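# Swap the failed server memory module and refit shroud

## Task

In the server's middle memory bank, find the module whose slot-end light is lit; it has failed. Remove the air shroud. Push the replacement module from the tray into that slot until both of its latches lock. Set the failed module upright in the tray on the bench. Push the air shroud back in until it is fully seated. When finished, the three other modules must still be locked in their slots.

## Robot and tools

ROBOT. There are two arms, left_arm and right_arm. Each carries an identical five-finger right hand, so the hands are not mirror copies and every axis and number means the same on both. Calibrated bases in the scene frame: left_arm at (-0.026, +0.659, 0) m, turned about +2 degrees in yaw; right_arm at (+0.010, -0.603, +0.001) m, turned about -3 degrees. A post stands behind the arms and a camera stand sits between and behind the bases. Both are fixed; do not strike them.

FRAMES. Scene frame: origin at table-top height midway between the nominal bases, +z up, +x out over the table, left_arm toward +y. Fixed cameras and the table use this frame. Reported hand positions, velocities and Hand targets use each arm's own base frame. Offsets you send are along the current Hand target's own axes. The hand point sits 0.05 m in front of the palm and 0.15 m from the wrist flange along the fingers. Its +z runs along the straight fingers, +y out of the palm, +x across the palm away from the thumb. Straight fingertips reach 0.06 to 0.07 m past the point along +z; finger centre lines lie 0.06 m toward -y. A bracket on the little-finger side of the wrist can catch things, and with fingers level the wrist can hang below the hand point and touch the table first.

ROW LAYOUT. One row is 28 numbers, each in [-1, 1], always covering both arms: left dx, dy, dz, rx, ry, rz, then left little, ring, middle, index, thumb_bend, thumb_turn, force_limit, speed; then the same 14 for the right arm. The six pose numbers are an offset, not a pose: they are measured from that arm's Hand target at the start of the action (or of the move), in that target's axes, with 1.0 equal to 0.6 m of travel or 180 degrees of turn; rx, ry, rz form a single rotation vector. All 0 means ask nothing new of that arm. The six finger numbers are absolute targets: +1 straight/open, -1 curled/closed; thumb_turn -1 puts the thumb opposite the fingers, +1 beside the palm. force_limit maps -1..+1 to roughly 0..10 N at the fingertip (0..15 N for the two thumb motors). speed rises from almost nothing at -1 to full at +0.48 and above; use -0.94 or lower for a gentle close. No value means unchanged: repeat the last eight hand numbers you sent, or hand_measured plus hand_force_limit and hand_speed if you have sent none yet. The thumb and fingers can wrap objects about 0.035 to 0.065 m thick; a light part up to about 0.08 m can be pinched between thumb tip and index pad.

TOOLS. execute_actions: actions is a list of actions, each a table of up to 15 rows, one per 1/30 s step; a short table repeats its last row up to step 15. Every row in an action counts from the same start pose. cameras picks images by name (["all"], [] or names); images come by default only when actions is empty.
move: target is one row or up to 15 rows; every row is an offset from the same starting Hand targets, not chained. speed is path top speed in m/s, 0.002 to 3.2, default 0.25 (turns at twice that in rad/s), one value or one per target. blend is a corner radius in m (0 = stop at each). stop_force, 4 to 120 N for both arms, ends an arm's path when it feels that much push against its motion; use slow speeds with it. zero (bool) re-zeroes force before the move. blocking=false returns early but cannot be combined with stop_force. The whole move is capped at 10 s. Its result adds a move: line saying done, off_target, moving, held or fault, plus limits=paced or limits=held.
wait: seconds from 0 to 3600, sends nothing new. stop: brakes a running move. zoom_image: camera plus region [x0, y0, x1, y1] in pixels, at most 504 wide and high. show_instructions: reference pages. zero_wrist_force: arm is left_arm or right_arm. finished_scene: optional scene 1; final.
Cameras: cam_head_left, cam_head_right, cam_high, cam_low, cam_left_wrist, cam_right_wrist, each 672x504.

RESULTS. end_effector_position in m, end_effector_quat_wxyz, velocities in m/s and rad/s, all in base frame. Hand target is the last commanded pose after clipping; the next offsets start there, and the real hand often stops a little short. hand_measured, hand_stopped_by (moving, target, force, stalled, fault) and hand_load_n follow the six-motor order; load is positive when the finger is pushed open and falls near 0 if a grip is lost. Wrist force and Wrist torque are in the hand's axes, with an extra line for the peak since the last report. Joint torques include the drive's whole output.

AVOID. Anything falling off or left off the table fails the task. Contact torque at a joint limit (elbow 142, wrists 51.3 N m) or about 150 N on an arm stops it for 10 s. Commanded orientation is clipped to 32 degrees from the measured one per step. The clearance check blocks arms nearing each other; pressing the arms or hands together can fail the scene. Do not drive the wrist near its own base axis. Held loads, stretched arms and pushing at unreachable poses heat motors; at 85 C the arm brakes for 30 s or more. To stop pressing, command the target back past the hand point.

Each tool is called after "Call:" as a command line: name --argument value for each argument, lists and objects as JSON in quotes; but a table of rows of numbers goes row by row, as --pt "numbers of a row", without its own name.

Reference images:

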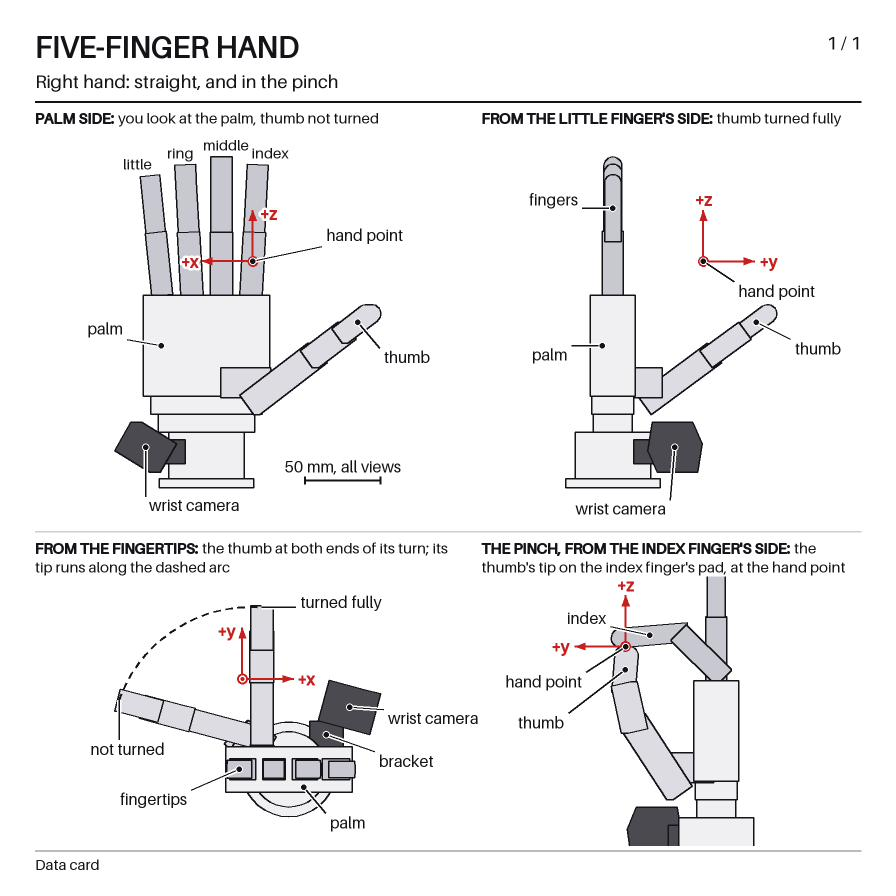

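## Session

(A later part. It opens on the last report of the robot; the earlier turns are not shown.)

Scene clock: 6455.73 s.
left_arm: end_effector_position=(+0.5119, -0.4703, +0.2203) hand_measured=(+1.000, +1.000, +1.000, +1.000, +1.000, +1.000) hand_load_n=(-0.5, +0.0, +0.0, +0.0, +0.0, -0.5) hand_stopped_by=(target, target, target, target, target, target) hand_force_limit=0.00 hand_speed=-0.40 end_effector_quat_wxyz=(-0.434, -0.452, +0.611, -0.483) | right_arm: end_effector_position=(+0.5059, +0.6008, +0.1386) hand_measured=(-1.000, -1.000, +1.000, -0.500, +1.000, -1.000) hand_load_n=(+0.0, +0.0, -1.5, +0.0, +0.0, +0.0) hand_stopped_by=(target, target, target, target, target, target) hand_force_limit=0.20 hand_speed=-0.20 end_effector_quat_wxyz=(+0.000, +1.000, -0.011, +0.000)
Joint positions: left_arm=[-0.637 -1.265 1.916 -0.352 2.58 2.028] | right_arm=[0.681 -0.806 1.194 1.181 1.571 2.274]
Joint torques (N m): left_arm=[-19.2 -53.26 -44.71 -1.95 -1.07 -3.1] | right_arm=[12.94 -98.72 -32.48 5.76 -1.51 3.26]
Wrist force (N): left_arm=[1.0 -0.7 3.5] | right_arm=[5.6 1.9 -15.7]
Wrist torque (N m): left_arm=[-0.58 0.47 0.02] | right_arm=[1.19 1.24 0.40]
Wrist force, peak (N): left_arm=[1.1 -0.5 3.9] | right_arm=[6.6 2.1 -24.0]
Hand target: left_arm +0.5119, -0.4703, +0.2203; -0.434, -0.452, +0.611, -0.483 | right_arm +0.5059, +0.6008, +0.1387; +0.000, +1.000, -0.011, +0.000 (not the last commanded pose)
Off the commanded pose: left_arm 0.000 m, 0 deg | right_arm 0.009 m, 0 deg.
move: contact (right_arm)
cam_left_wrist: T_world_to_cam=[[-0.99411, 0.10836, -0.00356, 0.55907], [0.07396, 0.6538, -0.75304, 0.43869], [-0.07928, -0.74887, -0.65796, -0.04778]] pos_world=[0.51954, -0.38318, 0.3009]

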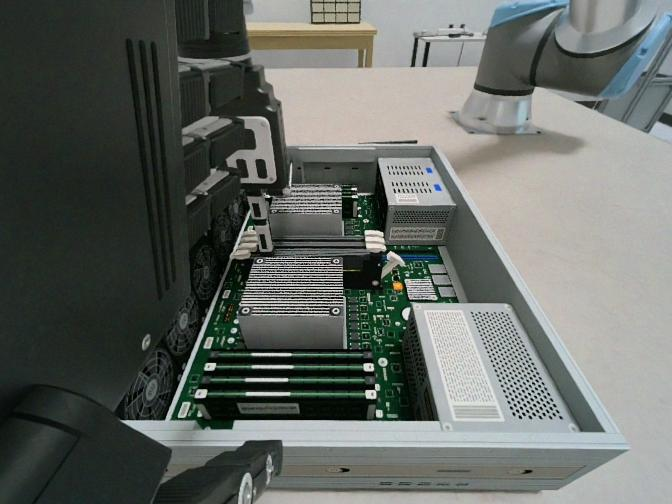

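Call:
move --pt "0 0 0 0 0 0 1 1 1 1 1 1 0 -0.4 0 0 -0.0438 0 0 0 -1 -1 1 -0.5 1 -1 0.2 -0.2" --pt "0 0 0 0 0 0 1 1 1 1 1 1 0 -0.4 -0.082 -0.0007 -0.0438 0 0 0 -1 -1 1 1 1 -1 0.2 -0.2" --pt "0 0 0 0 0 0 1 1 1 1 1 1 0 -0.4 -0.082 -0.0007 -0.0188 0 0.0689 0 -1 -1 1 1 1 -1 0.2 -0.2" --speed 0.06 --cameras '["cam_left_wrist"]'

Call:
zoom_image --camera "cam_left_wrist" --region '[210, 190, 400, 290]'

Scene clock: 6488.40 s.
left_arm: end_effector_position=(+0.5119, -0.4703, +0.2203) hand_measured=(+1.000, +1.000, +1.000, +1.000, +1.000, +1.000) hand_load_n=(+0.0, +0.0, +0.0, +0.0, +0.0, +0.0) hand_stopped_by=(target, target, target, target, target, target) hand_force_limit=0.00 hand_speed=-0.40 end_effector_quat_wxyz=(-0.434, -0.452, +0.611, -0.483) | right_arm: end_effector_position=(+0.4566, +0.6023, +0.1500) hand_measured=(-1.000, -1.000, +1.000, +1.000, +1.000, -1.000) hand_load_n=(+0.0, +0.0, -0.5, +0.0, +0.0, +0.0) hand_stopped_by=(target, target, target, target, target, target) hand_force_limit=0.20 hand_speed=-0.20 end_effector_quat_wxyz=(+0.001, +0.994, -0.011, +0.109)
Joint positions: left_arm=[-0.637 -1.265 1.916 -0.352 2.58 2.028] | right_arm=[0.773 -0.926 1.349 0.994 1.725 2.354]
Joint torques (N m): left_arm=[-16.95 -53.05 -44.45 -1.9 -1.09 -3.14] | right_arm=[-13.53 -72.36 -43.19 5.12 -2.97 -0.37]
Wrist force (N): left_arm=[1.1 -0.6 3.4] | right_arm=[-2.2 1.8 -1.0]
Wrist torque (N m): left_arm=[-0.57 0.46 0.03] | right_arm=[0.40 0.35 -0.22]
Wrist force, peak (N): left_arm=[1.3 -0.6 3.9] | right_arm=[6.1 2.2 -16.3]
Hand target: left_arm +0.5119, -0.4703, +0.2203; -0.434, -0.452, +0.611, -0.483 | right_arm +0.4567, +0.6023, +0.1499; +0.001, +0.994, -0.011, +0.108
Off the commanded pose: left_arm 0.000 m, 0 deg | right_arm 0.000 m, 0 deg.
move: done
cam_left_wrist: T_world_to_cam=[[-0.99411, 0.10836, -0.00356, 0.55907], [0.07396, 0.6538, -0.75304, 0.43869], [-0.07928, -0.74887, -0.65796, -0.04778]] pos_world=[0.51954, -0.38318, 0.3009]

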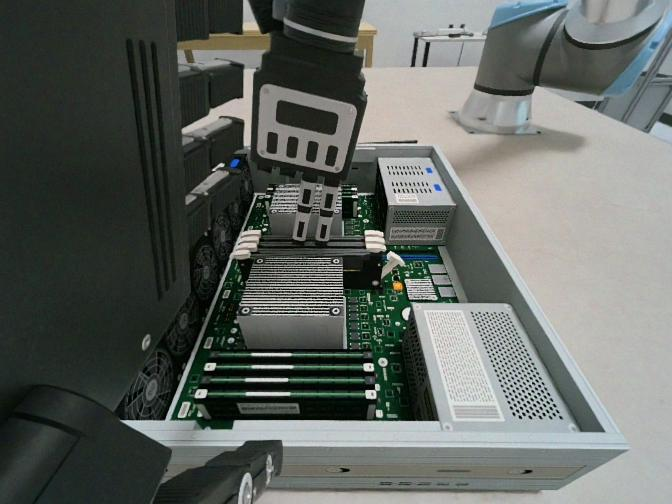

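Scaled by 2.653 from the camera's image (finer frame: 960x720).

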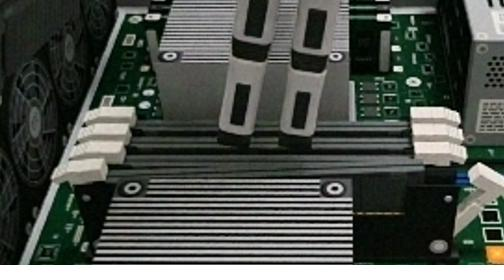

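Call:
move --target '[0,0,0,0,0,0,1,1,1,1,1,1,0,-0.4,-0.0089,0,0.0407,0,0,0,-1,-1,1,1,1,-1,0.2,-0.2]' --speed 0.01 --stop_force 30 --cameras '["cam_left_wrist"]'

Call:
zoom_image --camera "cam_left_wrist" --region '[210, 190, 400, 290]'

Call:
zoom_image --camera "cam_left_wrist" --region '[320, 210, 400, 290]'

Scene clock: 6498.03 s.
left_arm: end_effector_position=(+0.5119, -0.4703, +0.2203) hand_measured=(+1.000, +1.000, +1.000, +1.000, +1.000, +1.000) hand_load_n=(+0.0, +0.0, +0.0, +0.0, +0.0, +0.0) hand_stopped_by=(target, target, target, target, target, target) hand_force_limit=0.00 hand_speed=-0.40 end_effector_quat_wxyz=(-0.434, -0.452, +0.611, -0.483) | right_arm: end_effector_position=(+0.4567, +0.6023, +0.1328) hand_measured=(-1.000, -1.000, +1.000, +1.000, +1.000, -1.000) hand_load_n=(+0.0, +0.0, -0.5, +0.0, +0.0, +0.0) hand_stopped_by=(target, target, target, target, target, target) hand_force_limit=0.20 hand_speed=-0.20 end_effector_quat_wxyz=(+0.001, +0.994, -0.011, +0.108)
Joint positions: left_arm=[-0.637 -1.265 1.916 -0.352 2.58 2.028] | right_arm=[0.773 -0.914 1.361 0.97 1.725 2.353]
Joint torques (N m): left_arm=[-17.25 -54.08 -43.9 -1.81 -1.07 -3.15] | right_arm=[-17.7 -84.14 -36.08 1.11 -0.17 -1.96]
Wrist force (N): left_arm=[1.3 -0.4 3.5] | right_arm=[-5.7 1.2 -24.1]
Wrist torque (N m): left_arm=[-0.54 0.43 0.05] | right_arm=[1.70 0.12 -0.44]
Wrist force, peak (N): left_arm=[1.4 -0.6 4.0] | right_arm=[-5.8 1.3 -35.2]
Hand target: left_arm +0.5119, -0.4703, +0.2203; -0.434, -0.452, +0.611, -0.483 | right_arm +0.4567, +0.6023, +0.1329; +0.001, +0.994, -0.011, +0.108 (not the last commanded pose)
Off the commanded pose: left_arm 0.000 m, 0 deg | right_arm 0.008 m, 0 deg.
move: contact (right_arm)
cam_left_wrist: T_world_to_cam=[[-0.99411, 0.10836, -0.00356, 0.55907], [0.07396, 0.6538, -0.75304, 0.43869], [-0.07928, -0.74887, -0.65796, -0.04778]] pos_world=[0.51954, -0.38318, 0.3009]

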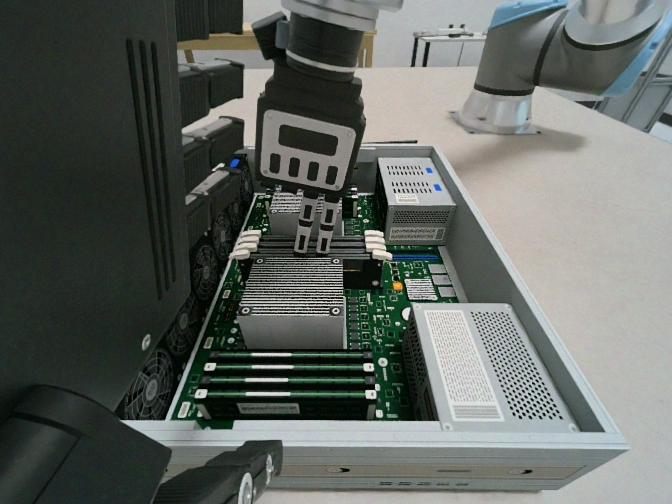

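Scaled by 2.653 from the camera's image (finer frame: 960x720).

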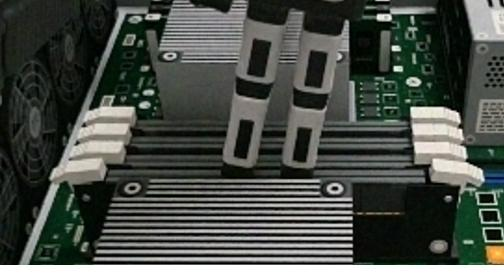

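Scaled by 6.300 from the camera's image (finer frame: 960x720).

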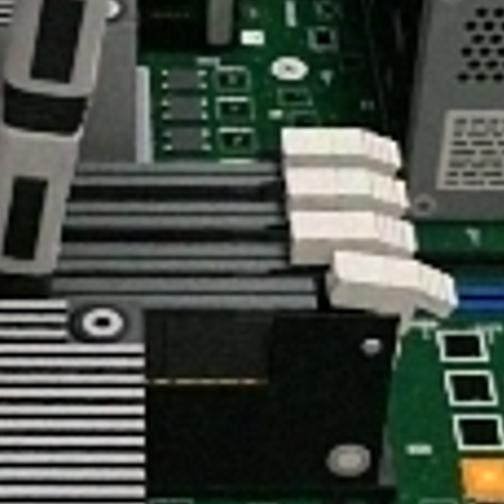

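Call:
move --target '[0,0,0,0,0,0,1,1,1,1,1,1,0,-0.4,-0.0036,0,0.0163,0,0,0,-1,-1,1,1,1,-1,0.2,-0.2]' --speed 0.006 --stop_force 42 --zero false --cameras '["cam_left_wrist"]'

Call:
zoom_image --camera "cam_left_wrist" --region '[210, 210, 290, 290]'

Call:
zoom_image --camera "cam_left_wrist" --region '[320, 210, 400, 290]'

Scene clock: 6506.47 s.
left_arm: end_effector_position=(+0.5119, -0.4703, +0.2203) hand_measured=(+1.000, +1.000, +1.000, +1.000, +1.000, +1.000) hand_load_n=(+0.0, +0.0, +0.0, +0.0, +0.0, +0.0) hand_stopped_by=(target, target, target, target, target, target) hand_force_limit=0.00 hand_speed=-0.40 end_effector_quat_wxyz=(-0.434, -0.452, +0.611, -0.483) | right_arm: end_effector_position=(+0.4568, +0.6024, +0.1319) hand_measured=(-1.000, -1.000, +1.000, +1.000, +1.000, -1.000) hand_load_n=(+0.0, +0.0, -1.0, +0.0, +0.0, +0.0) hand_stopped_by=(target, target, target, target, target, target) hand_force_limit=0.20 hand_speed=-0.20 end_effector_quat_wxyz=(+0.001, +0.994, -0.011, +0.109)
Joint positions: left_arm=[-0.637 -1.265 1.916 -0.352 2.58 2.028] | right_arm=[0.773 -0.913 1.362 0.968 1.725 2.353]
Joint torques (N m): left_arm=[-17.62 -53.1 -43.97 -1.77 -1.35 -2.96] | right_arm=[-17.6 -73.27 -30.12 -0.85 -0.05 -1.94]
Wrist force (N): left_arm=[1.2 -0.5 3.6] | right_arm=[-5.0 1.5 -40.1]
Wrist torque (N m): left_arm=[-0.57 0.44 0.04] | right_arm=[2.69 0.28 -0.39]
Wrist force, peak (N): left_arm=[1.3 -0.6 3.8] | right_arm=[-3.8 1.3 -47.8]
Hand target: left_arm +0.5119, -0.4703, +0.2203; -0.434, -0.452, +0.611, -0.483 | right_arm +0.4568, +0.6024, +0.1319; +0.001, +0.994, -0.011, +0.109 (not the last commanded pose)
Off the commanded pose: left_arm 0.000 m, 0 deg | right_arm 0.009 m, 0 deg.
move: contact (right_arm)
cam_left_wrist: T_world_to_cam=[[-0.99411, 0.10836, -0.00356, 0.55907], [0.07396, 0.6538, -0.75304, 0.43869], [-0.07928, -0.74887, -0.65796, -0.04778]] pos_world=[0.51954, -0.38318, 0.3009]

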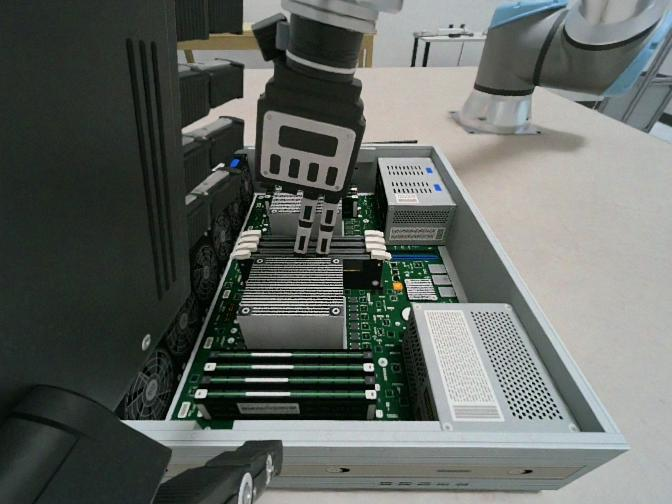

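Scaled by 6.300 from the camera's image (finer frame: 960x720).

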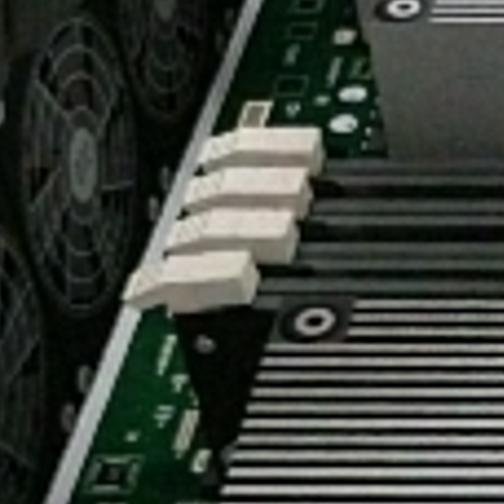

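Scaled by 6.300 from the camera's image (finer frame: 960x720).

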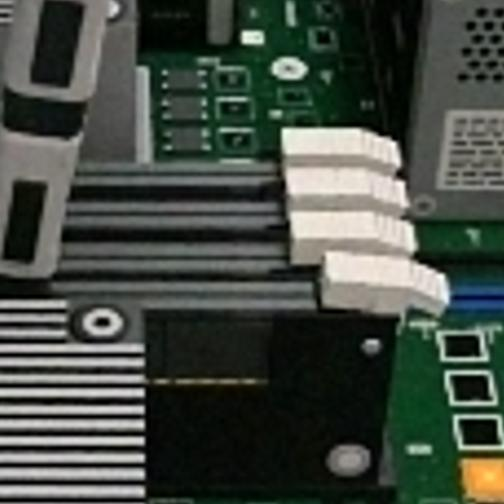

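Call:
move --target '[0,0,0,0,0,0,1,1,1,1,1,1,0,-0.4,0.0055,0,-0.025,0,0,0,-1,-1,1,1,1,-1,0.2,-0.2]' --speed 0.02 --cameras '["cam_left_wrist"]'

Call:
zoom_image --camera "cam_left_wrist" --region '[230, 225, 270, 265]'

Call:
zoom_image --camera "cam_left_wrist" --region '[355, 225, 395, 265]'

Scene clock: 6531.67 s.
left_arm: end_effector_position=(+0.5119, -0.4703, +0.2203) hand_measured=(+1.000, +1.000, +1.000, +1.000, +1.000, +1.000) hand_load_n=(+0.0, +0.0, +0.0, +0.0, +0.0, +0.0) hand_stopped_by=(target, target, target, target, target, target) hand_force_limit=0.00 hand_speed=-0.40 end_effector_quat_wxyz=(-0.434, -0.452, +0.611, -0.483) | right_arm: end_effector_position=(+0.4568, +0.6024, +0.1474) hand_measured=(-1.000, -1.000, +1.000, +1.000, +1.000, -1.000) hand_load_n=(+0.0, +0.0, +0.0, +0.0, +0.0, +0.0) hand_stopped_by=(target, target, target, target, target, target) hand_force_limit=0.20 hand_speed=-0.20 end_effector_quat_wxyz=(+0.001, +0.994, -0.011, +0.109)
Joint positions: left_arm=[-0.637 -1.265 1.916 -0.352 2.58 2.028] | right_arm=[0.773 -0.924 1.351 0.99 1.725 2.353]
Joint torques (N m): left_arm=[-20.28 -55.86 -44.33 -2 -1.72 -3.04] | right_arm=[-14.4 -84.4 -35.09 2.62 -0.18 -1.41]
Wrist force (N): left_arm=[1.2 -0.6 3.3] | right_arm=[-2.5 1.6 -0.6]
Wrist torque (N m): left_arm=[-0.57 0.45 0.04] | right_arm=[0.34 0.38 -0.24]
Wrist force, peak (N): left_arm=[1.4 -0.5 3.8] | right_arm=[-4.7 1.6 -40.0]
Hand target: left_arm +0.5119, -0.4703, +0.2203; -0.434, -0.452, +0.611, -0.483 | right_arm +0.4567, +0.6024, +0.1472; +0.001, +0.994, -0.011, +0.109
Off the commanded pose: left_arm 0.000 m, 0 deg | right_arm 0.000 m, 0 deg.
move: done
cam_left_wrist: T_world_to_cam=[[-0.99411, 0.10836, -0.00356, 0.55907], [0.07396, 0.6538, -0.75304, 0.43869], [-0.07928, -0.74887, -0.65796, -0.04778]] pos_world=[0.51954, -0.38318, 0.3009]

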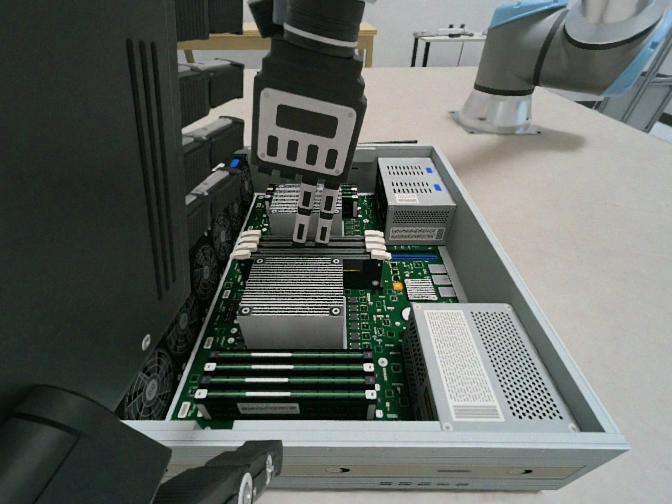

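Scaled by 12.600 from the camera's image (finer frame: 960x720).

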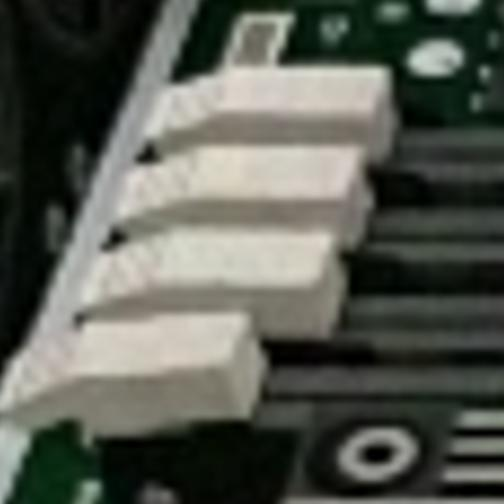

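Scaled by 12.600 from the camera's image (finer frame: 960x720).

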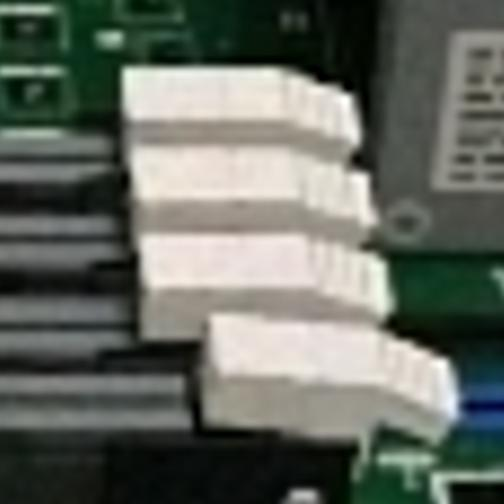

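Call:
move --target '[0,0,0,0,0,0,1,1,1,1,1,1,0,-0.4,-0.005,0,0.0225,0,0,0,-1,-1,1,1,1,-1,0.2,-0.2]' --speed 0.02 --stop_force 10

Call:
move --target '[0,0,0,0,0,0,1,1,1,1,1,1,0,-0.4,-0.0046,0,0.0212,0,0,0,-1,-1,1,1,1,-1,0.2,-0.2]' --speed 0.004 --stop_force 56 --zero false --cameras '["cam_left_wrist"]'

Call:
zoom_image --camera "cam_left_wrist" --region '[230, 225, 270, 265]'

Call:
zoom_image --camera "cam_left_wrist" --region '[355, 225, 395, 265]'

Scene clock: 6548.17 s.
left_arm: end_effector_position=(+0.5119, -0.4703, +0.2203) hand_measured=(+1.000, +1.000, +1.000, +1.000, +1.000, +1.000) hand_load_n=(+0.0, +0.0, -0.5, +0.0, +0.0, +0.0) hand_stopped_by=(target, target, target, target, target, target) hand_force_limit=0.00 hand_speed=-0.40 end_effector_quat_wxyz=(-0.434, -0.452, +0.611, -0.483) | right_arm: end_effector_position=(+0.4567, +0.6024, +0.1334) hand_measured=(-1.000, -1.000, +1.000, +1.000, +1.000, -1.000) hand_load_n=(+0.0, +0.0, +0.0, +0.0, +0.0, +0.0) hand_stopped_by=(target, target, target, target, target, target) hand_force_limit=0.20 hand_speed=-0.20 end_effector_quat_wxyz=(+0.001, +0.994, -0.011, +0.109)
Joint positions: left_arm=[-0.637 -1.265 1.916 -0.352 2.58 2.028] | right_arm=[0.773 -0.914 1.361 0.97 1.725 2.353]
Joint torques (N m): left_arm=[-19.74 -53.28 -43.98 -1.28 -1.02 -3.01] | right_arm=[4.25 -100.68 -41.93 5.35 0.95 2.05]
Wrist force (N): left_arm=[1.3 -0.5 3.5] | right_arm=[-2.4 1.3 -2.1]
Wrist torque (N m): left_arm=[-0.57 0.43 0.05] | right_arm=[0.37 0.38 -0.25]
Wrist force, peak (N): left_arm=[1.1 -0.8 3.9] | right_arm=[-2.3 1.8 -2.7]
Hand target: left_arm +0.5119, -0.4703, +0.2203; -0.434, -0.452, +0.611, -0.483 | right_arm +0.4567, +0.6024, +0.1334; +0.001, +0.994, -0.011, +0.109
Off the commanded pose: left_arm 0.000 m, 0 deg | right_arm 0.000 m, 0 deg.
move: done

Scene clock: 6550.37 s.
left_arm: end_effector_position=(+0.5119, -0.4703, +0.2203) hand_measured=(+1.000, +1.000, +1.000, +1.000, +1.000, +1.000) hand_load_n=(+0.0, +0.0, +0.0, +0.0, +0.0, +0.0) hand_stopped_by=(target, target, target, target, target, target) hand_force_limit=0.00 hand_speed=-0.40 end_effector_quat_wxyz=(-0.434, -0.452, +0.611, -0.483) | right_arm: end_effector_position=(+0.4568, +0.6024, +0.1293) hand_measured=(-1.000, -1.000, +1.000, +1.000, +1.000, -1.000) hand_load_n=(+0.0, +0.0, -1.0, +0.0, +0.0, +0.0) hand_stopped_by=(target, target, target, target, target, target) hand_force_limit=0.20 hand_speed=-0.20 end_effector_quat_wxyz=(+0.001, +0.994, -0.011, +0.109)
Joint positions: left_arm=[-0.637 -1.265 1.916 -0.352 2.58 2.028] | right_arm=[0.773 -0.911 1.364 0.964 1.725 2.353]
Joint torques (N m): left_arm=[-17.65 -55.02 -43.81 -1.75 -1.34 -2.57] | right_arm=[-3.04 -52.52 -19.25 -1.49 1.01 1.28]
Wrist force (N): left_arm=[1.0 -0.5 3.5] | right_arm=[2.6 1.3 -60.1]
Wrist torque (N m): left_arm=[-0.57 0.48 0.03] | right_arm=[3.87 0.97 0.06]
Wrist force, peak (N): left_arm=[1.2 -0.6 3.8] | right_arm=[3.5 1.0 -62.1]
Hand target: left_arm +0.5119, -0.4703, +0.2203; -0.434, -0.452, +0.611, -0.483 | right_arm +0.4568, +0.6024, +0.1294; +0.001, +0.994, -0.011, +0.109 (not the last commanded pose)
Off the commanded pose: left_arm 0.000 m, 0 deg | right_arm 0.009 m, 0 deg.
move: contact (right_arm)
cam_left_wrist: T_world_to_cam=[[-0.99411, 0.10836, -0.00356, 0.55907], [0.07396, 0.6538, -0.75304, 0.43869], [-0.07928, -0.74887, -0.65796, -0.04778]] pos_world=[0.51954, -0.38318, 0.3009]

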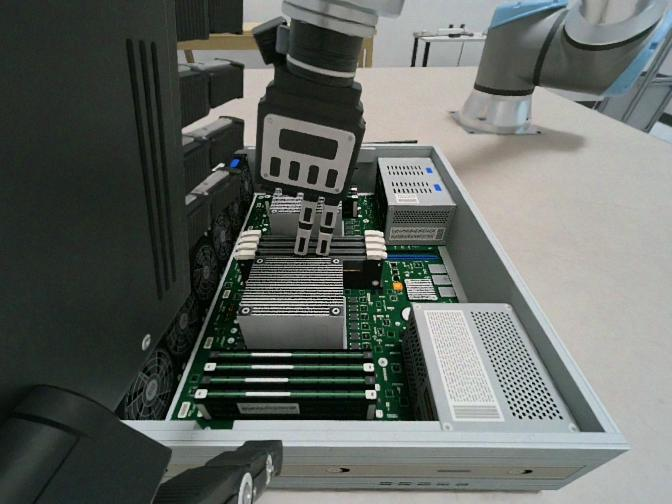

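Scaled by 12.600 from the camera's image (finer frame: 960x720).

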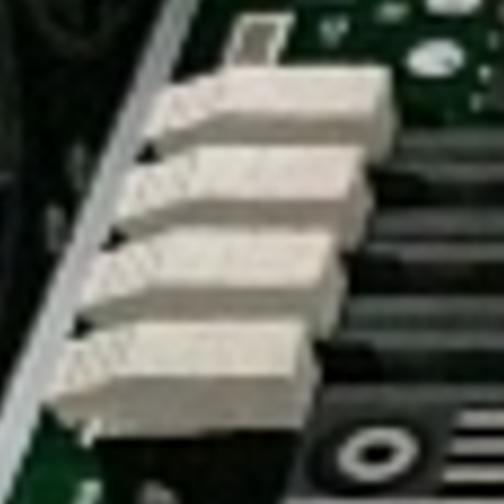

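Scaled by 12.600 from the camera's image (finer frame: 960x720).

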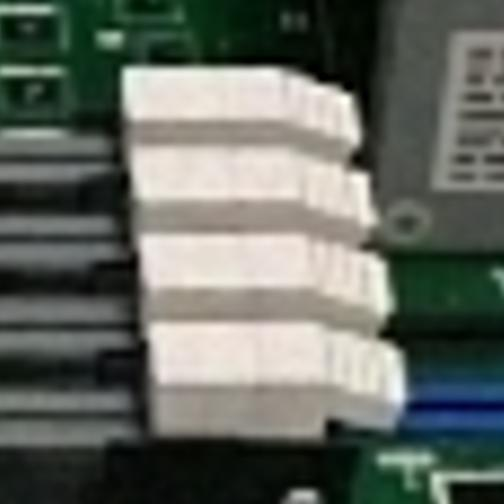

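Call:
move --target '[0,0,0,0,0,0,1,1,1,1,1,1,0,-0.4,0.0055,0,-0.025,0,0,0,-1,-1,1,1,1,-1,0.2,-0.2]' --speed 0.03

Call:
move --target '[0,0,0,0,0,0,1,1,1,1,1,1,0,-0.4,0.03,0.1,-0.15,0,0,0,-1,-1,1,1,1,-1,0.2,-0.2]' --speed 0.1 --cameras '["cam_left_wrist", "cam_head_left", "cam_head_right", "cam_high"]'

Call:
zoom_image --camera "cam_left_wrist" --region '[210, 210, 420, 330]'

Call:
zoom_image --camera "cam_high" --region '[230, 250, 430, 410]'

Call:
zoom_image --camera "cam_head_left" --region '[235, 90, 405, 200]'

Scene clock: 6565.07 s.
left_arm: end_effector_position=(+0.5119, -0.4703, +0.2203) hand_measured=(+1.000, +1.000, +1.000, +1.000, +1.000, +1.000) hand_load_n=(+0.0, +0.0, +0.0, +0.0, +0.0, +0.0) hand_stopped_by=(target, target, target, target, target, target) hand_force_limit=0.00 hand_speed=-0.40 end_effector_quat_wxyz=(-0.434, -0.452, +0.611, -0.483) | right_arm: end_effector_position=(+0.4568, +0.6024, +0.1449) hand_measured=(-1.000, -1.000, +1.000, +1.000, +1.000, -1.000) hand_load_n=(+0.0, +0.0, +0.0, +0.0, +0.0, +0.0) hand_stopped_by=(target, target, target, target, target, target) hand_force_limit=0.20 hand_speed=-0.20 end_effector_quat_wxyz=(+0.001, +0.994, -0.011, +0.109)
Joint positions: left_arm=[-0.637 -1.265 1.916 -0.352 2.58 2.028] | right_arm=[0.773 -0.923 1.352 0.987 1.725 2.353]
Joint torques (N m): left_arm=[-17.42 -53.82 -42.92 -1.6 -1.23 -2.84] | right_arm=[-0.15 -76.25 -27.42 1.3 1.13 1.48]
Wrist force (N): left_arm=[1.2 -0.6 3.6] | right_arm=[-2.3 1.7 -1.3]
Wrist torque (N m): left_arm=[-0.57 0.45 0.04] | right_arm=[0.38 0.37 -0.23]
Wrist force, peak (N): left_arm=[1.2 -0.8 3.8] | right_arm=[2.9 1.0 -60.9]
Hand target: left_arm +0.5119, -0.4703, +0.2203; -0.434, -0.452, +0.611, -0.483 | right_arm +0.4567, +0.6024, +0.1447; +0.001, +0.994, -0.011, +0.109
Off the commanded pose: left_arm 0.000 m, 0 deg | right_arm 0.000 m, 0 deg.
move: done

Scene clock: 6566.47 s.
left_arm: end_effector_position=(+0.5119, -0.4703, +0.2203) hand_measured=(+1.000, +1.000, +1.000, +1.000, +1.000, +1.000) hand_load_n=(+0.0, +0.5, -0.5, +0.0, +0.0, +0.0) hand_stopped_by=(target, target, target, target, target, target) hand_force_limit=0.00 hand_speed=-0.40 end_effector_quat_wxyz=(-0.434, -0.452, +0.611, -0.483) | right_arm: end_effector_position=(+0.4536, +0.5422, +0.2365) hand_measured=(-1.000, -1.000, +1.000, +1.000, +1.000, -1.000) hand_load_n=(+0.0, +0.0, +0.0, +0.0, -0.5, +0.0) hand_stopped_by=(target, target, target, target, target, target) hand_force_limit=0.20 hand_speed=-0.20 end_effector_quat_wxyz=(+0.001, +0.994, -0.011, +0.109) end_effector_velocity=(+0.000, +0.003, -0.005) end_effector_angular_velocity=(+0.000, +0.001, +0.000)
Joint positions: left_arm=[-0.637 -1.265 1.916 -0.352 2.58 2.028] | right_arm=[0.716 -1.063 1.406 1.065 1.716 2.297]
Joint velocities: left_arm=[within noise] | right_arm=[0.003 0.006 0 -0.004 0 0.003]
Joint torques (N m): left_arm=[-17.31 -52.11 -44.05 -1.39 -1.08 -2.62] | right_arm=[8.66 -67.88 -44.15 0.5 -1 1.81]
Wrist force (N): left_arm=[1.2 -0.4 3.6] | right_arm=[-2.1 1.6 -0.8]
Wrist torque (N m): left_arm=[-0.55 0.44 0.04] | right_arm=[0.36 0.32 -0.11]
Wrist force, peak (N): left_arm=[1.3 -0.6 3.7] | right_arm=[-1.8 2.7 -2.3]
Hand target: left_arm +0.5119, -0.4703, +0.2203; -0.434, -0.452, +0.611, -0.483 | right_arm +0.4536, +0.5424, +0.2364; +0.001, +0.994, -0.011, +0.109
Off the commanded pose: left_arm 0.000 m, 0 deg | right_arm 0.000 m, 0 deg.
move: done
cam_left_wrist: T_world_to_cam=[[-0.99411, 0.10836, -0.00356, 0.55907], [0.07396, 0.6538, -0.75304, 0.43869], [-0.07928, -0.74887, -0.65796, -0.04778]] pos_world=[0.51954, -0.38318, 0.3009]
Images, in order (width x height): cam_head_left 672x504, cam_head_right 672x504, cam_high 672x504, cam_left_wrist 672x504.

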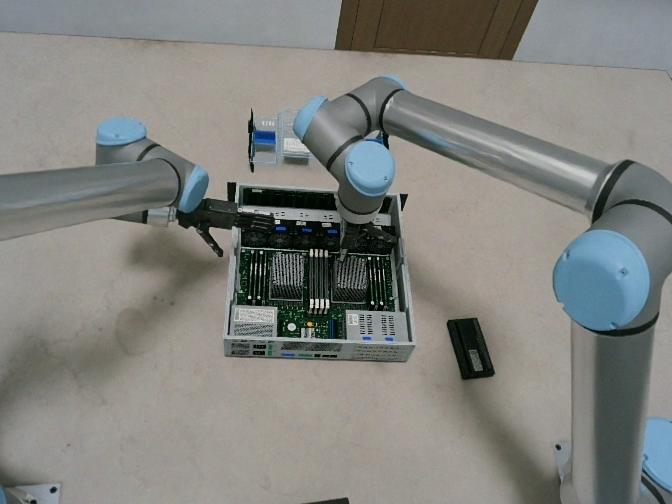

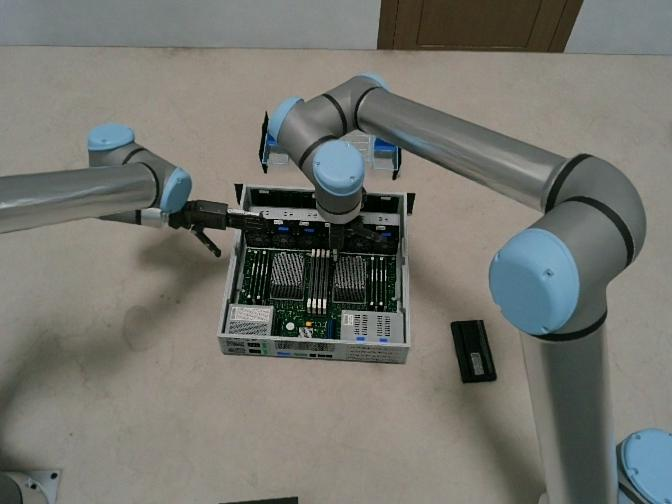

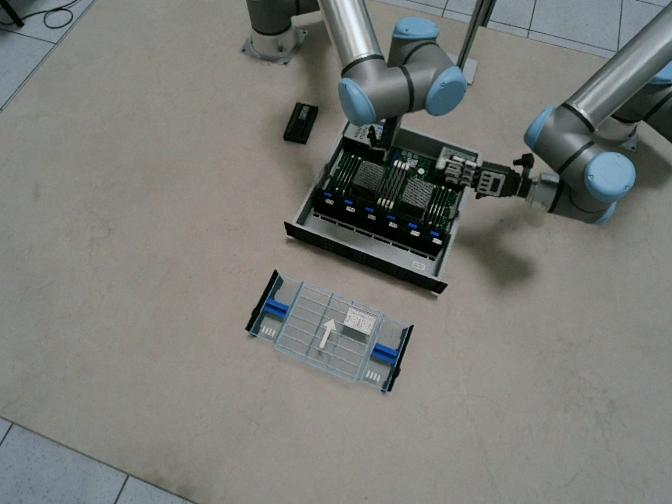

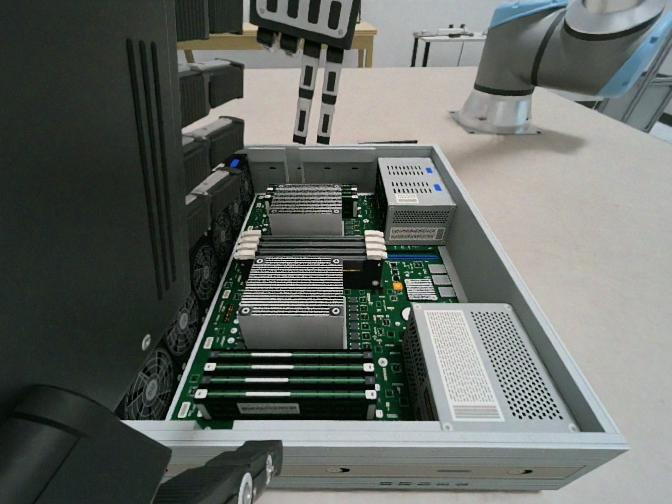

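Scaled by 2.400 from the camera's image (finer frame: 960x720).

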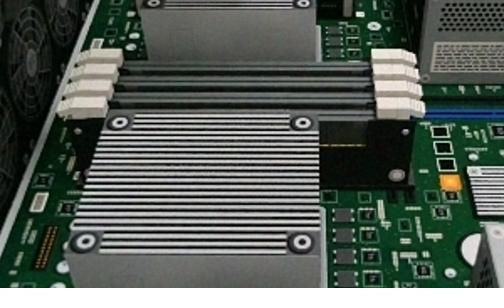

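Scaled by 2.520 from the camera's image (finer frame: 960x720).

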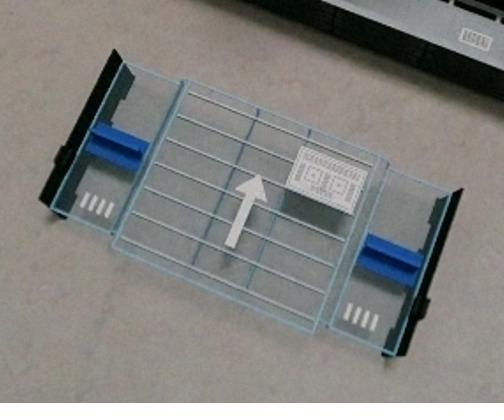

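Scaled by 2.965 from the camera's image (finer frame: 960x720).

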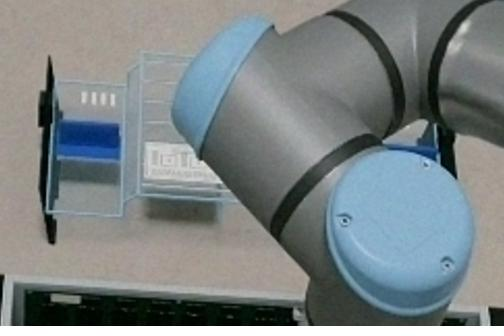

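Call:
move --target '[-0.1,-0.851,0.0327,0.3034,-0.4004,0.2513,1,1,1,1,1,1,0,-0.4,0,0,0,0,0,0,-1,-1,1,1,1,-1,0.2,-0.2]' --speed 0.12 --cameras '["cam_high", "cam_head_left"]'

Scene clock: 6617.13 s.
left_arm: end_effector_position=(+0.8244, -0.5165, +0.2448) hand_measured=(+1.000, +1.000, +1.000, +1.000, +1.000, +1.000) hand_load_n=(+0.0, +0.0, +0.0, +0.0, +0.0, +0.0) hand_stopped_by=(target, target, target, target, target, target) hand_force_limit=0.00 hand_speed=-0.40 end_effector_quat_wxyz=(+0.092, -0.545, +0.653, -0.518) | right_arm: end_effector_position=(+0.4536, +0.5424, +0.2364) hand_measured=(-1.000, -1.000, +1.000, +1.000, +1.000, -1.000) hand_load_n=(+0.0, +0.0, +0.0, +0.0, +0.0, +0.0) hand_stopped_by=(target, target, target, target, target, target) hand_force_limit=0.20 hand_speed=-0.20 end_effector_quat_wxyz=(+0.001, +0.994, -0.011, +0.109)
Joint positions: left_arm=[-0.747 -1.122 1.482 0.105 1.529 2.601] | right_arm=[0.716 -1.062 1.406 1.065 1.716 2.297]
Joint torques (N m): left_arm=[24.82 -77.45 -44.64 -2.95 -1.66 -2.07] | right_arm=[10.88 -62.5 -44.14 1.49 1.25 3.37]
Wrist force (N): left_arm=[-0.2 -1.0 3.3] | right_arm=[-2.3 1.5 -1.0]
Wrist torque (N m): left_arm=[-0.40 0.42 0.09] | right_arm=[0.35 0.36 -0.14]
Wrist force, peak (N): left_arm=[-0.2 -1.8 4.8] | right_arm=[-2.8 1.8 -1.5]
Hand target: left_arm +0.8245, -0.5163, +0.2449; +0.092, -0.545, +0.653, -0.518 (not the last commanded pose) | right_arm +0.4536, +0.5424, +0.2364; +0.001, +0.994, -0.011, +0.109
Off the commanded pose: left_arm 0.198 m, 39 deg | right_arm 0.000 m, 0 deg.
move: held (left_arm; a check stopped the path); limits=held
pose unreachable (left arm): on one or more control steps of this call, first in action 0 (counted from 0), this arm could not follow its commanded pose, so it was not sent that pose on those steps. It may still have moved: this result reports where it is.
cause: moving toward the commanded pose would bring a part of the arm too close to another arm (a part of this arm just beyond joint 3 (elbow) and a part of the right arm just beyond its joint 4 (wrist 1), where that arm would come to rest).
Images, in order (width x height): cam_head_left 672x504, cam_high 672x504.

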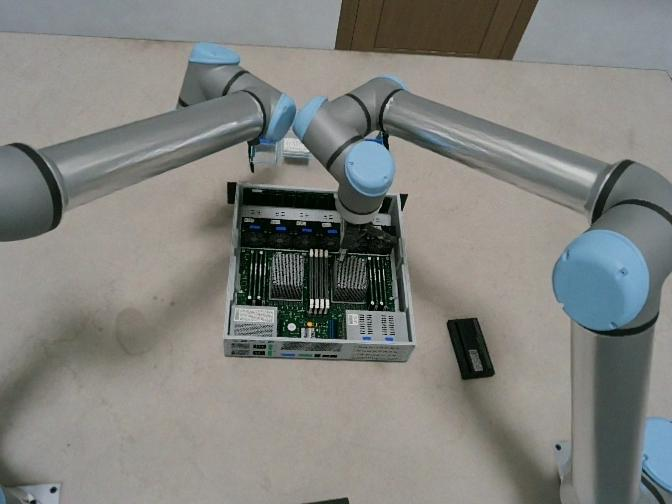

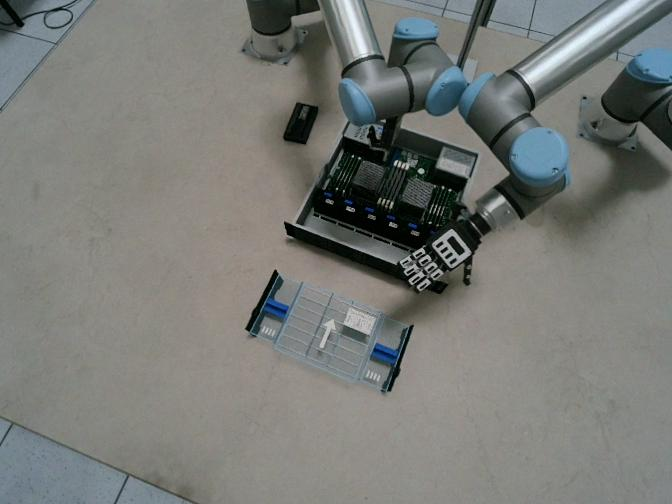

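Call:
move --target '[0,0,0,0,0,0,1,1,1,1,1,1,0,-0.4,0.838,0.077,0.1458,0.2785,0.2786,0.4415,-1,-1,1,1,1,-1,0.2,-0.2]' --speed 0.12 --cameras '["cam_high", "cam_head_left"]'

Scene clock: 6635.40 s.
left_arm: end_effector_position=(+0.8245, -0.5163, +0.2449) hand_measured=(+1.000, +1.000, +1.000, +1.000, +1.000, +1.000) hand_load_n=(+0.0, +0.0, +0.0, +0.0, +0.0, -0.5) hand_stopped_by=(target, target, target, target, target, target) hand_force_limit=0.00 hand_speed=-0.40 end_effector_quat_wxyz=(+0.092, -0.545, +0.653, -0.518) | right_arm: end_effector_position=(+0.9624, +0.4850, +0.2595) hand_measured=(-1.000, -1.000, +1.000, +1.000, +1.000, -1.000) hand_load_n=(+0.0, +0.0, -0.5, +0.0, +0.0, +0.0) hand_stopped_by=(target, target, target, target, target, target) hand_force_limit=0.20 hand_speed=-0.20 end_effector_quat_wxyz=(-0.435, +0.547, -0.560, +0.445)
Joint positions: left_arm=[-0.746 -1.122 1.481 0.105 1.529 2.601] | right_arm=[0.365 -1.007 1.372 -0.12 1.947 3.234]
Joint torques (N m): left_arm=[21.64 -71.88 -51.41 -2.5 -1.8 1.53] | right_arm=[-3.34 -102.93 -32.84 0.73 -2.74 -3.78]
Wrist force (N): left_arm=[-0.3 -1.0 3.5] | right_arm=[-2.1 1.0 0.1]
Wrist torque (N m): left_arm=[-0.40 0.43 0.09] | right_arm=[0.34 -0.03 -0.22]
Wrist force, peak (N): left_arm=[-0.2 -1.1 3.8] | right_arm=[-3.5 1.4 -0.8]
Hand target: left_arm +0.8245, -0.5163, +0.2449; +0.092, -0.545, +0.653, -0.518 | right_arm +0.9623, +0.4851, +0.2596; -0.435, +0.548, -0.560, +0.445
Off the commanded pose: left_arm 0.000 m, 0 deg | right_arm 0.000 m, 0 deg.
move: done
Images, in order (width x height): cam_head_left 672x504, cam_high 672x504.

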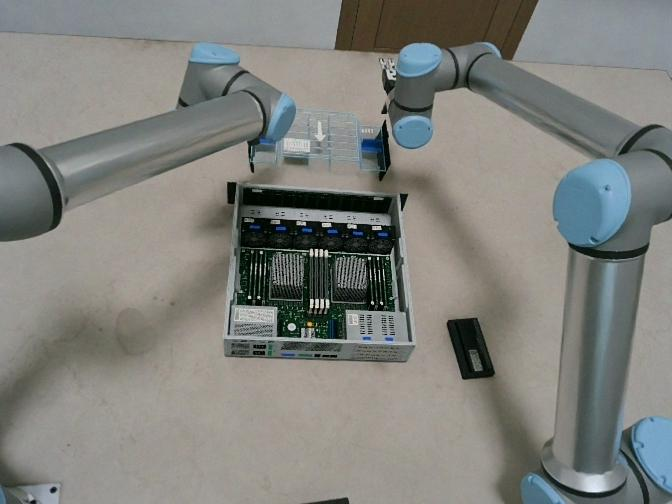

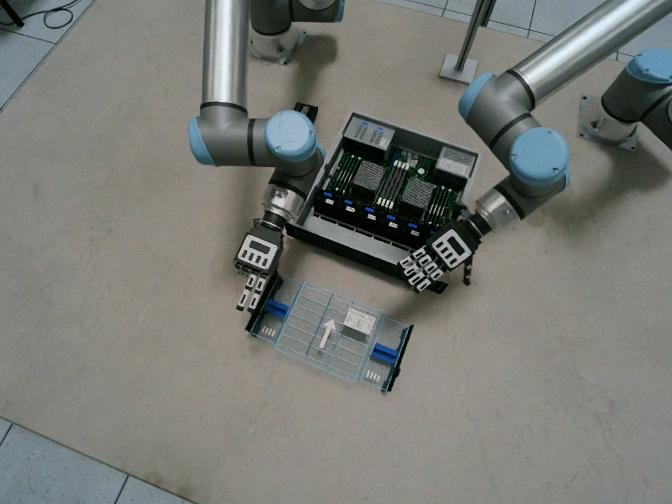

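Call:
move --target '[-0.0768,-0.2138,0.2392,0.1164,-0.1537,0.0963,1,1,1,1,1,-1,0,-0.4,0,0,0,0,0,0,1,1,1,1,1,-1,0,-0.4]' --speed 0.12 --cameras '["all"]'

Scene clock: 6649.80 s.
left_arm: end_effector_position=(+1.0198, -0.5452, +0.2600) hand_measured=(+1.000, +1.000, +1.000, +1.000, +1.000, -1.000) hand_load_n=(+0.0, +0.0, -0.5, +0.0, +0.0, +0.0) hand_stopped_by=(target, target, target, target, target, target) hand_force_limit=0.00 hand_speed=-0.40 end_effector_quat_wxyz=(+0.416, -0.523, +0.582, -0.463) | right_arm: end_effector_position=(+0.9623, +0.4851, +0.2596) hand_measured=(+1.000, +1.000, +1.000, +1.000, +1.000, -1.000) hand_load_n=(+0.0, -0.5, +0.0, +0.0, +0.0, +0.0) hand_stopped_by=(target, target, target, target, target, target) hand_force_limit=0.00 hand_speed=-0.40 end_effector_quat_wxyz=(-0.435, +0.548, -0.560, +0.445)
Joint positions: left_arm=[-0.804 -0.834 1.084 0.043 0.895 2.955] | right_arm=[0.365 -1.008 1.373 -0.12 1.947 3.233]
Joint torques (N m): left_arm=[-9.65 -114.93 -36 1.4 1.53 -4.04] | right_arm=[5.52 -103.62 -35.48 -1.25 -2.58 -3.96]
Wrist force (N): left_arm=[-0.8 -1.2 3.6] | right_arm=[-1.7 1.0 0.3]
Wrist torque (N m): left_arm=[-0.35 0.32 0.02] | right_arm=[0.31 -0.09 -0.18]
Wrist force, peak (N): left_arm=[-0.7 -1.6 4.4] | right_arm=[-2.4 1.5 -0.4]
Hand target: left_arm +1.0198, -0.5451, +0.2599; +0.416, -0.523, +0.582, -0.463 | right_arm +0.9623, +0.4851, +0.2596; -0.435, +0.548, -0.560, +0.445
Off the commanded pose: left_arm 0.000 m, 0 deg | right_arm 0.000 m, 0 deg.
move: done
cam_left_wrist: T_world_to_cam=[[-0.2524, -0.16865, -0.95281, 0.41162], [-0.46179, 0.88632, -0.03456, 0.96637], [0.85032, 0.43127, -0.30158, -0.43467]] pos_world=[0.91976, -0.59963, 0.2945]
cam_right_wrist: T_world_to_cam=[[-0.2041, -0.27773, -0.93873, 0.57805], [-0.51301, 0.84704, -0.13906, 0.12617], [0.83376, 0.45319, -0.31536, -0.82549]] pos_world=[0.87098, 0.42778, 0.29984]

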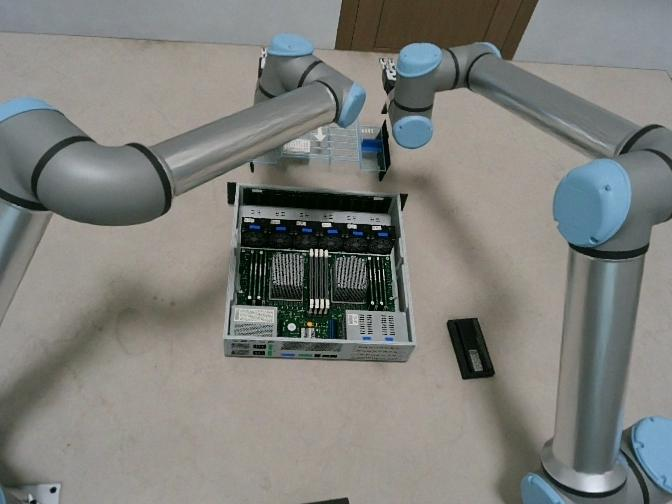

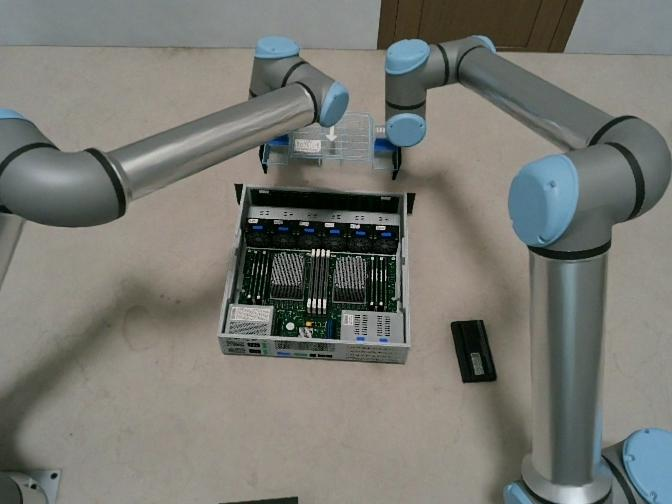

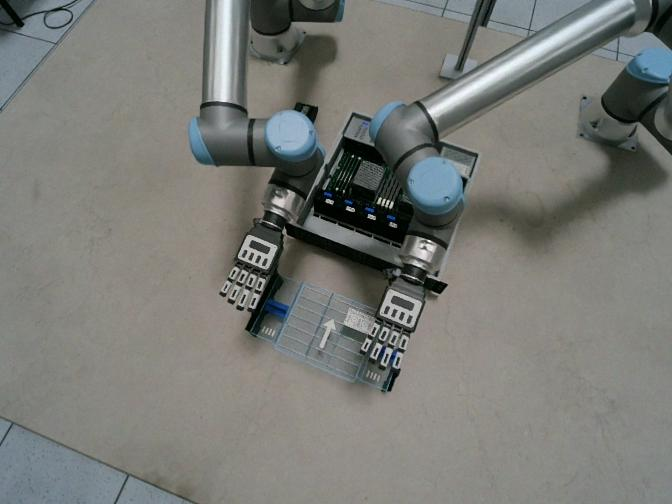

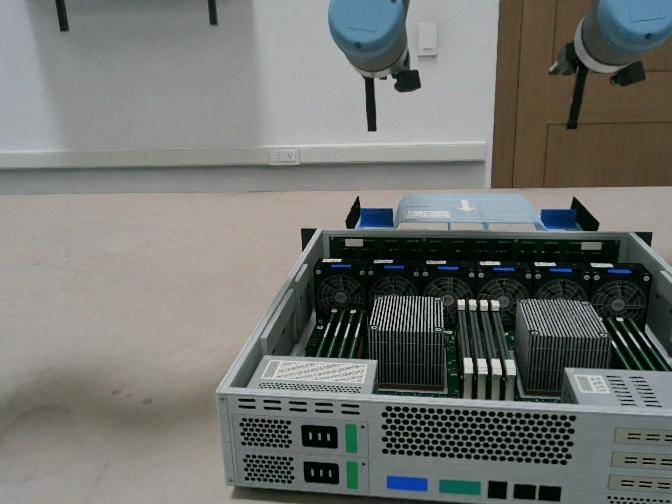

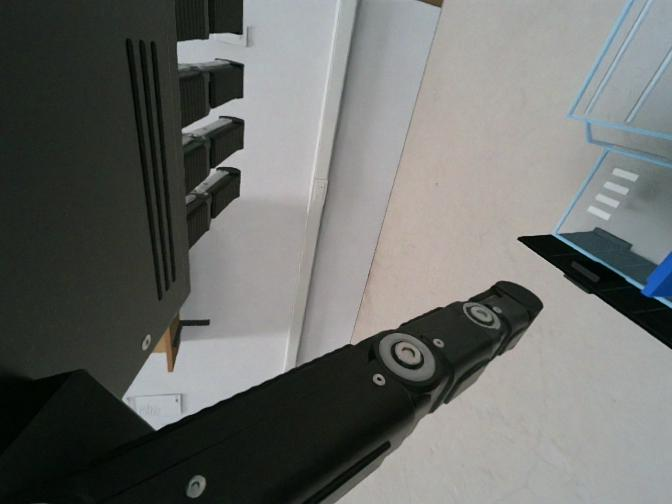

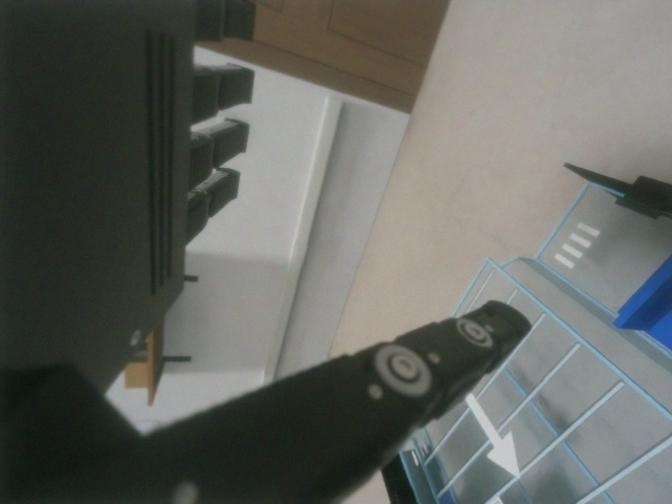

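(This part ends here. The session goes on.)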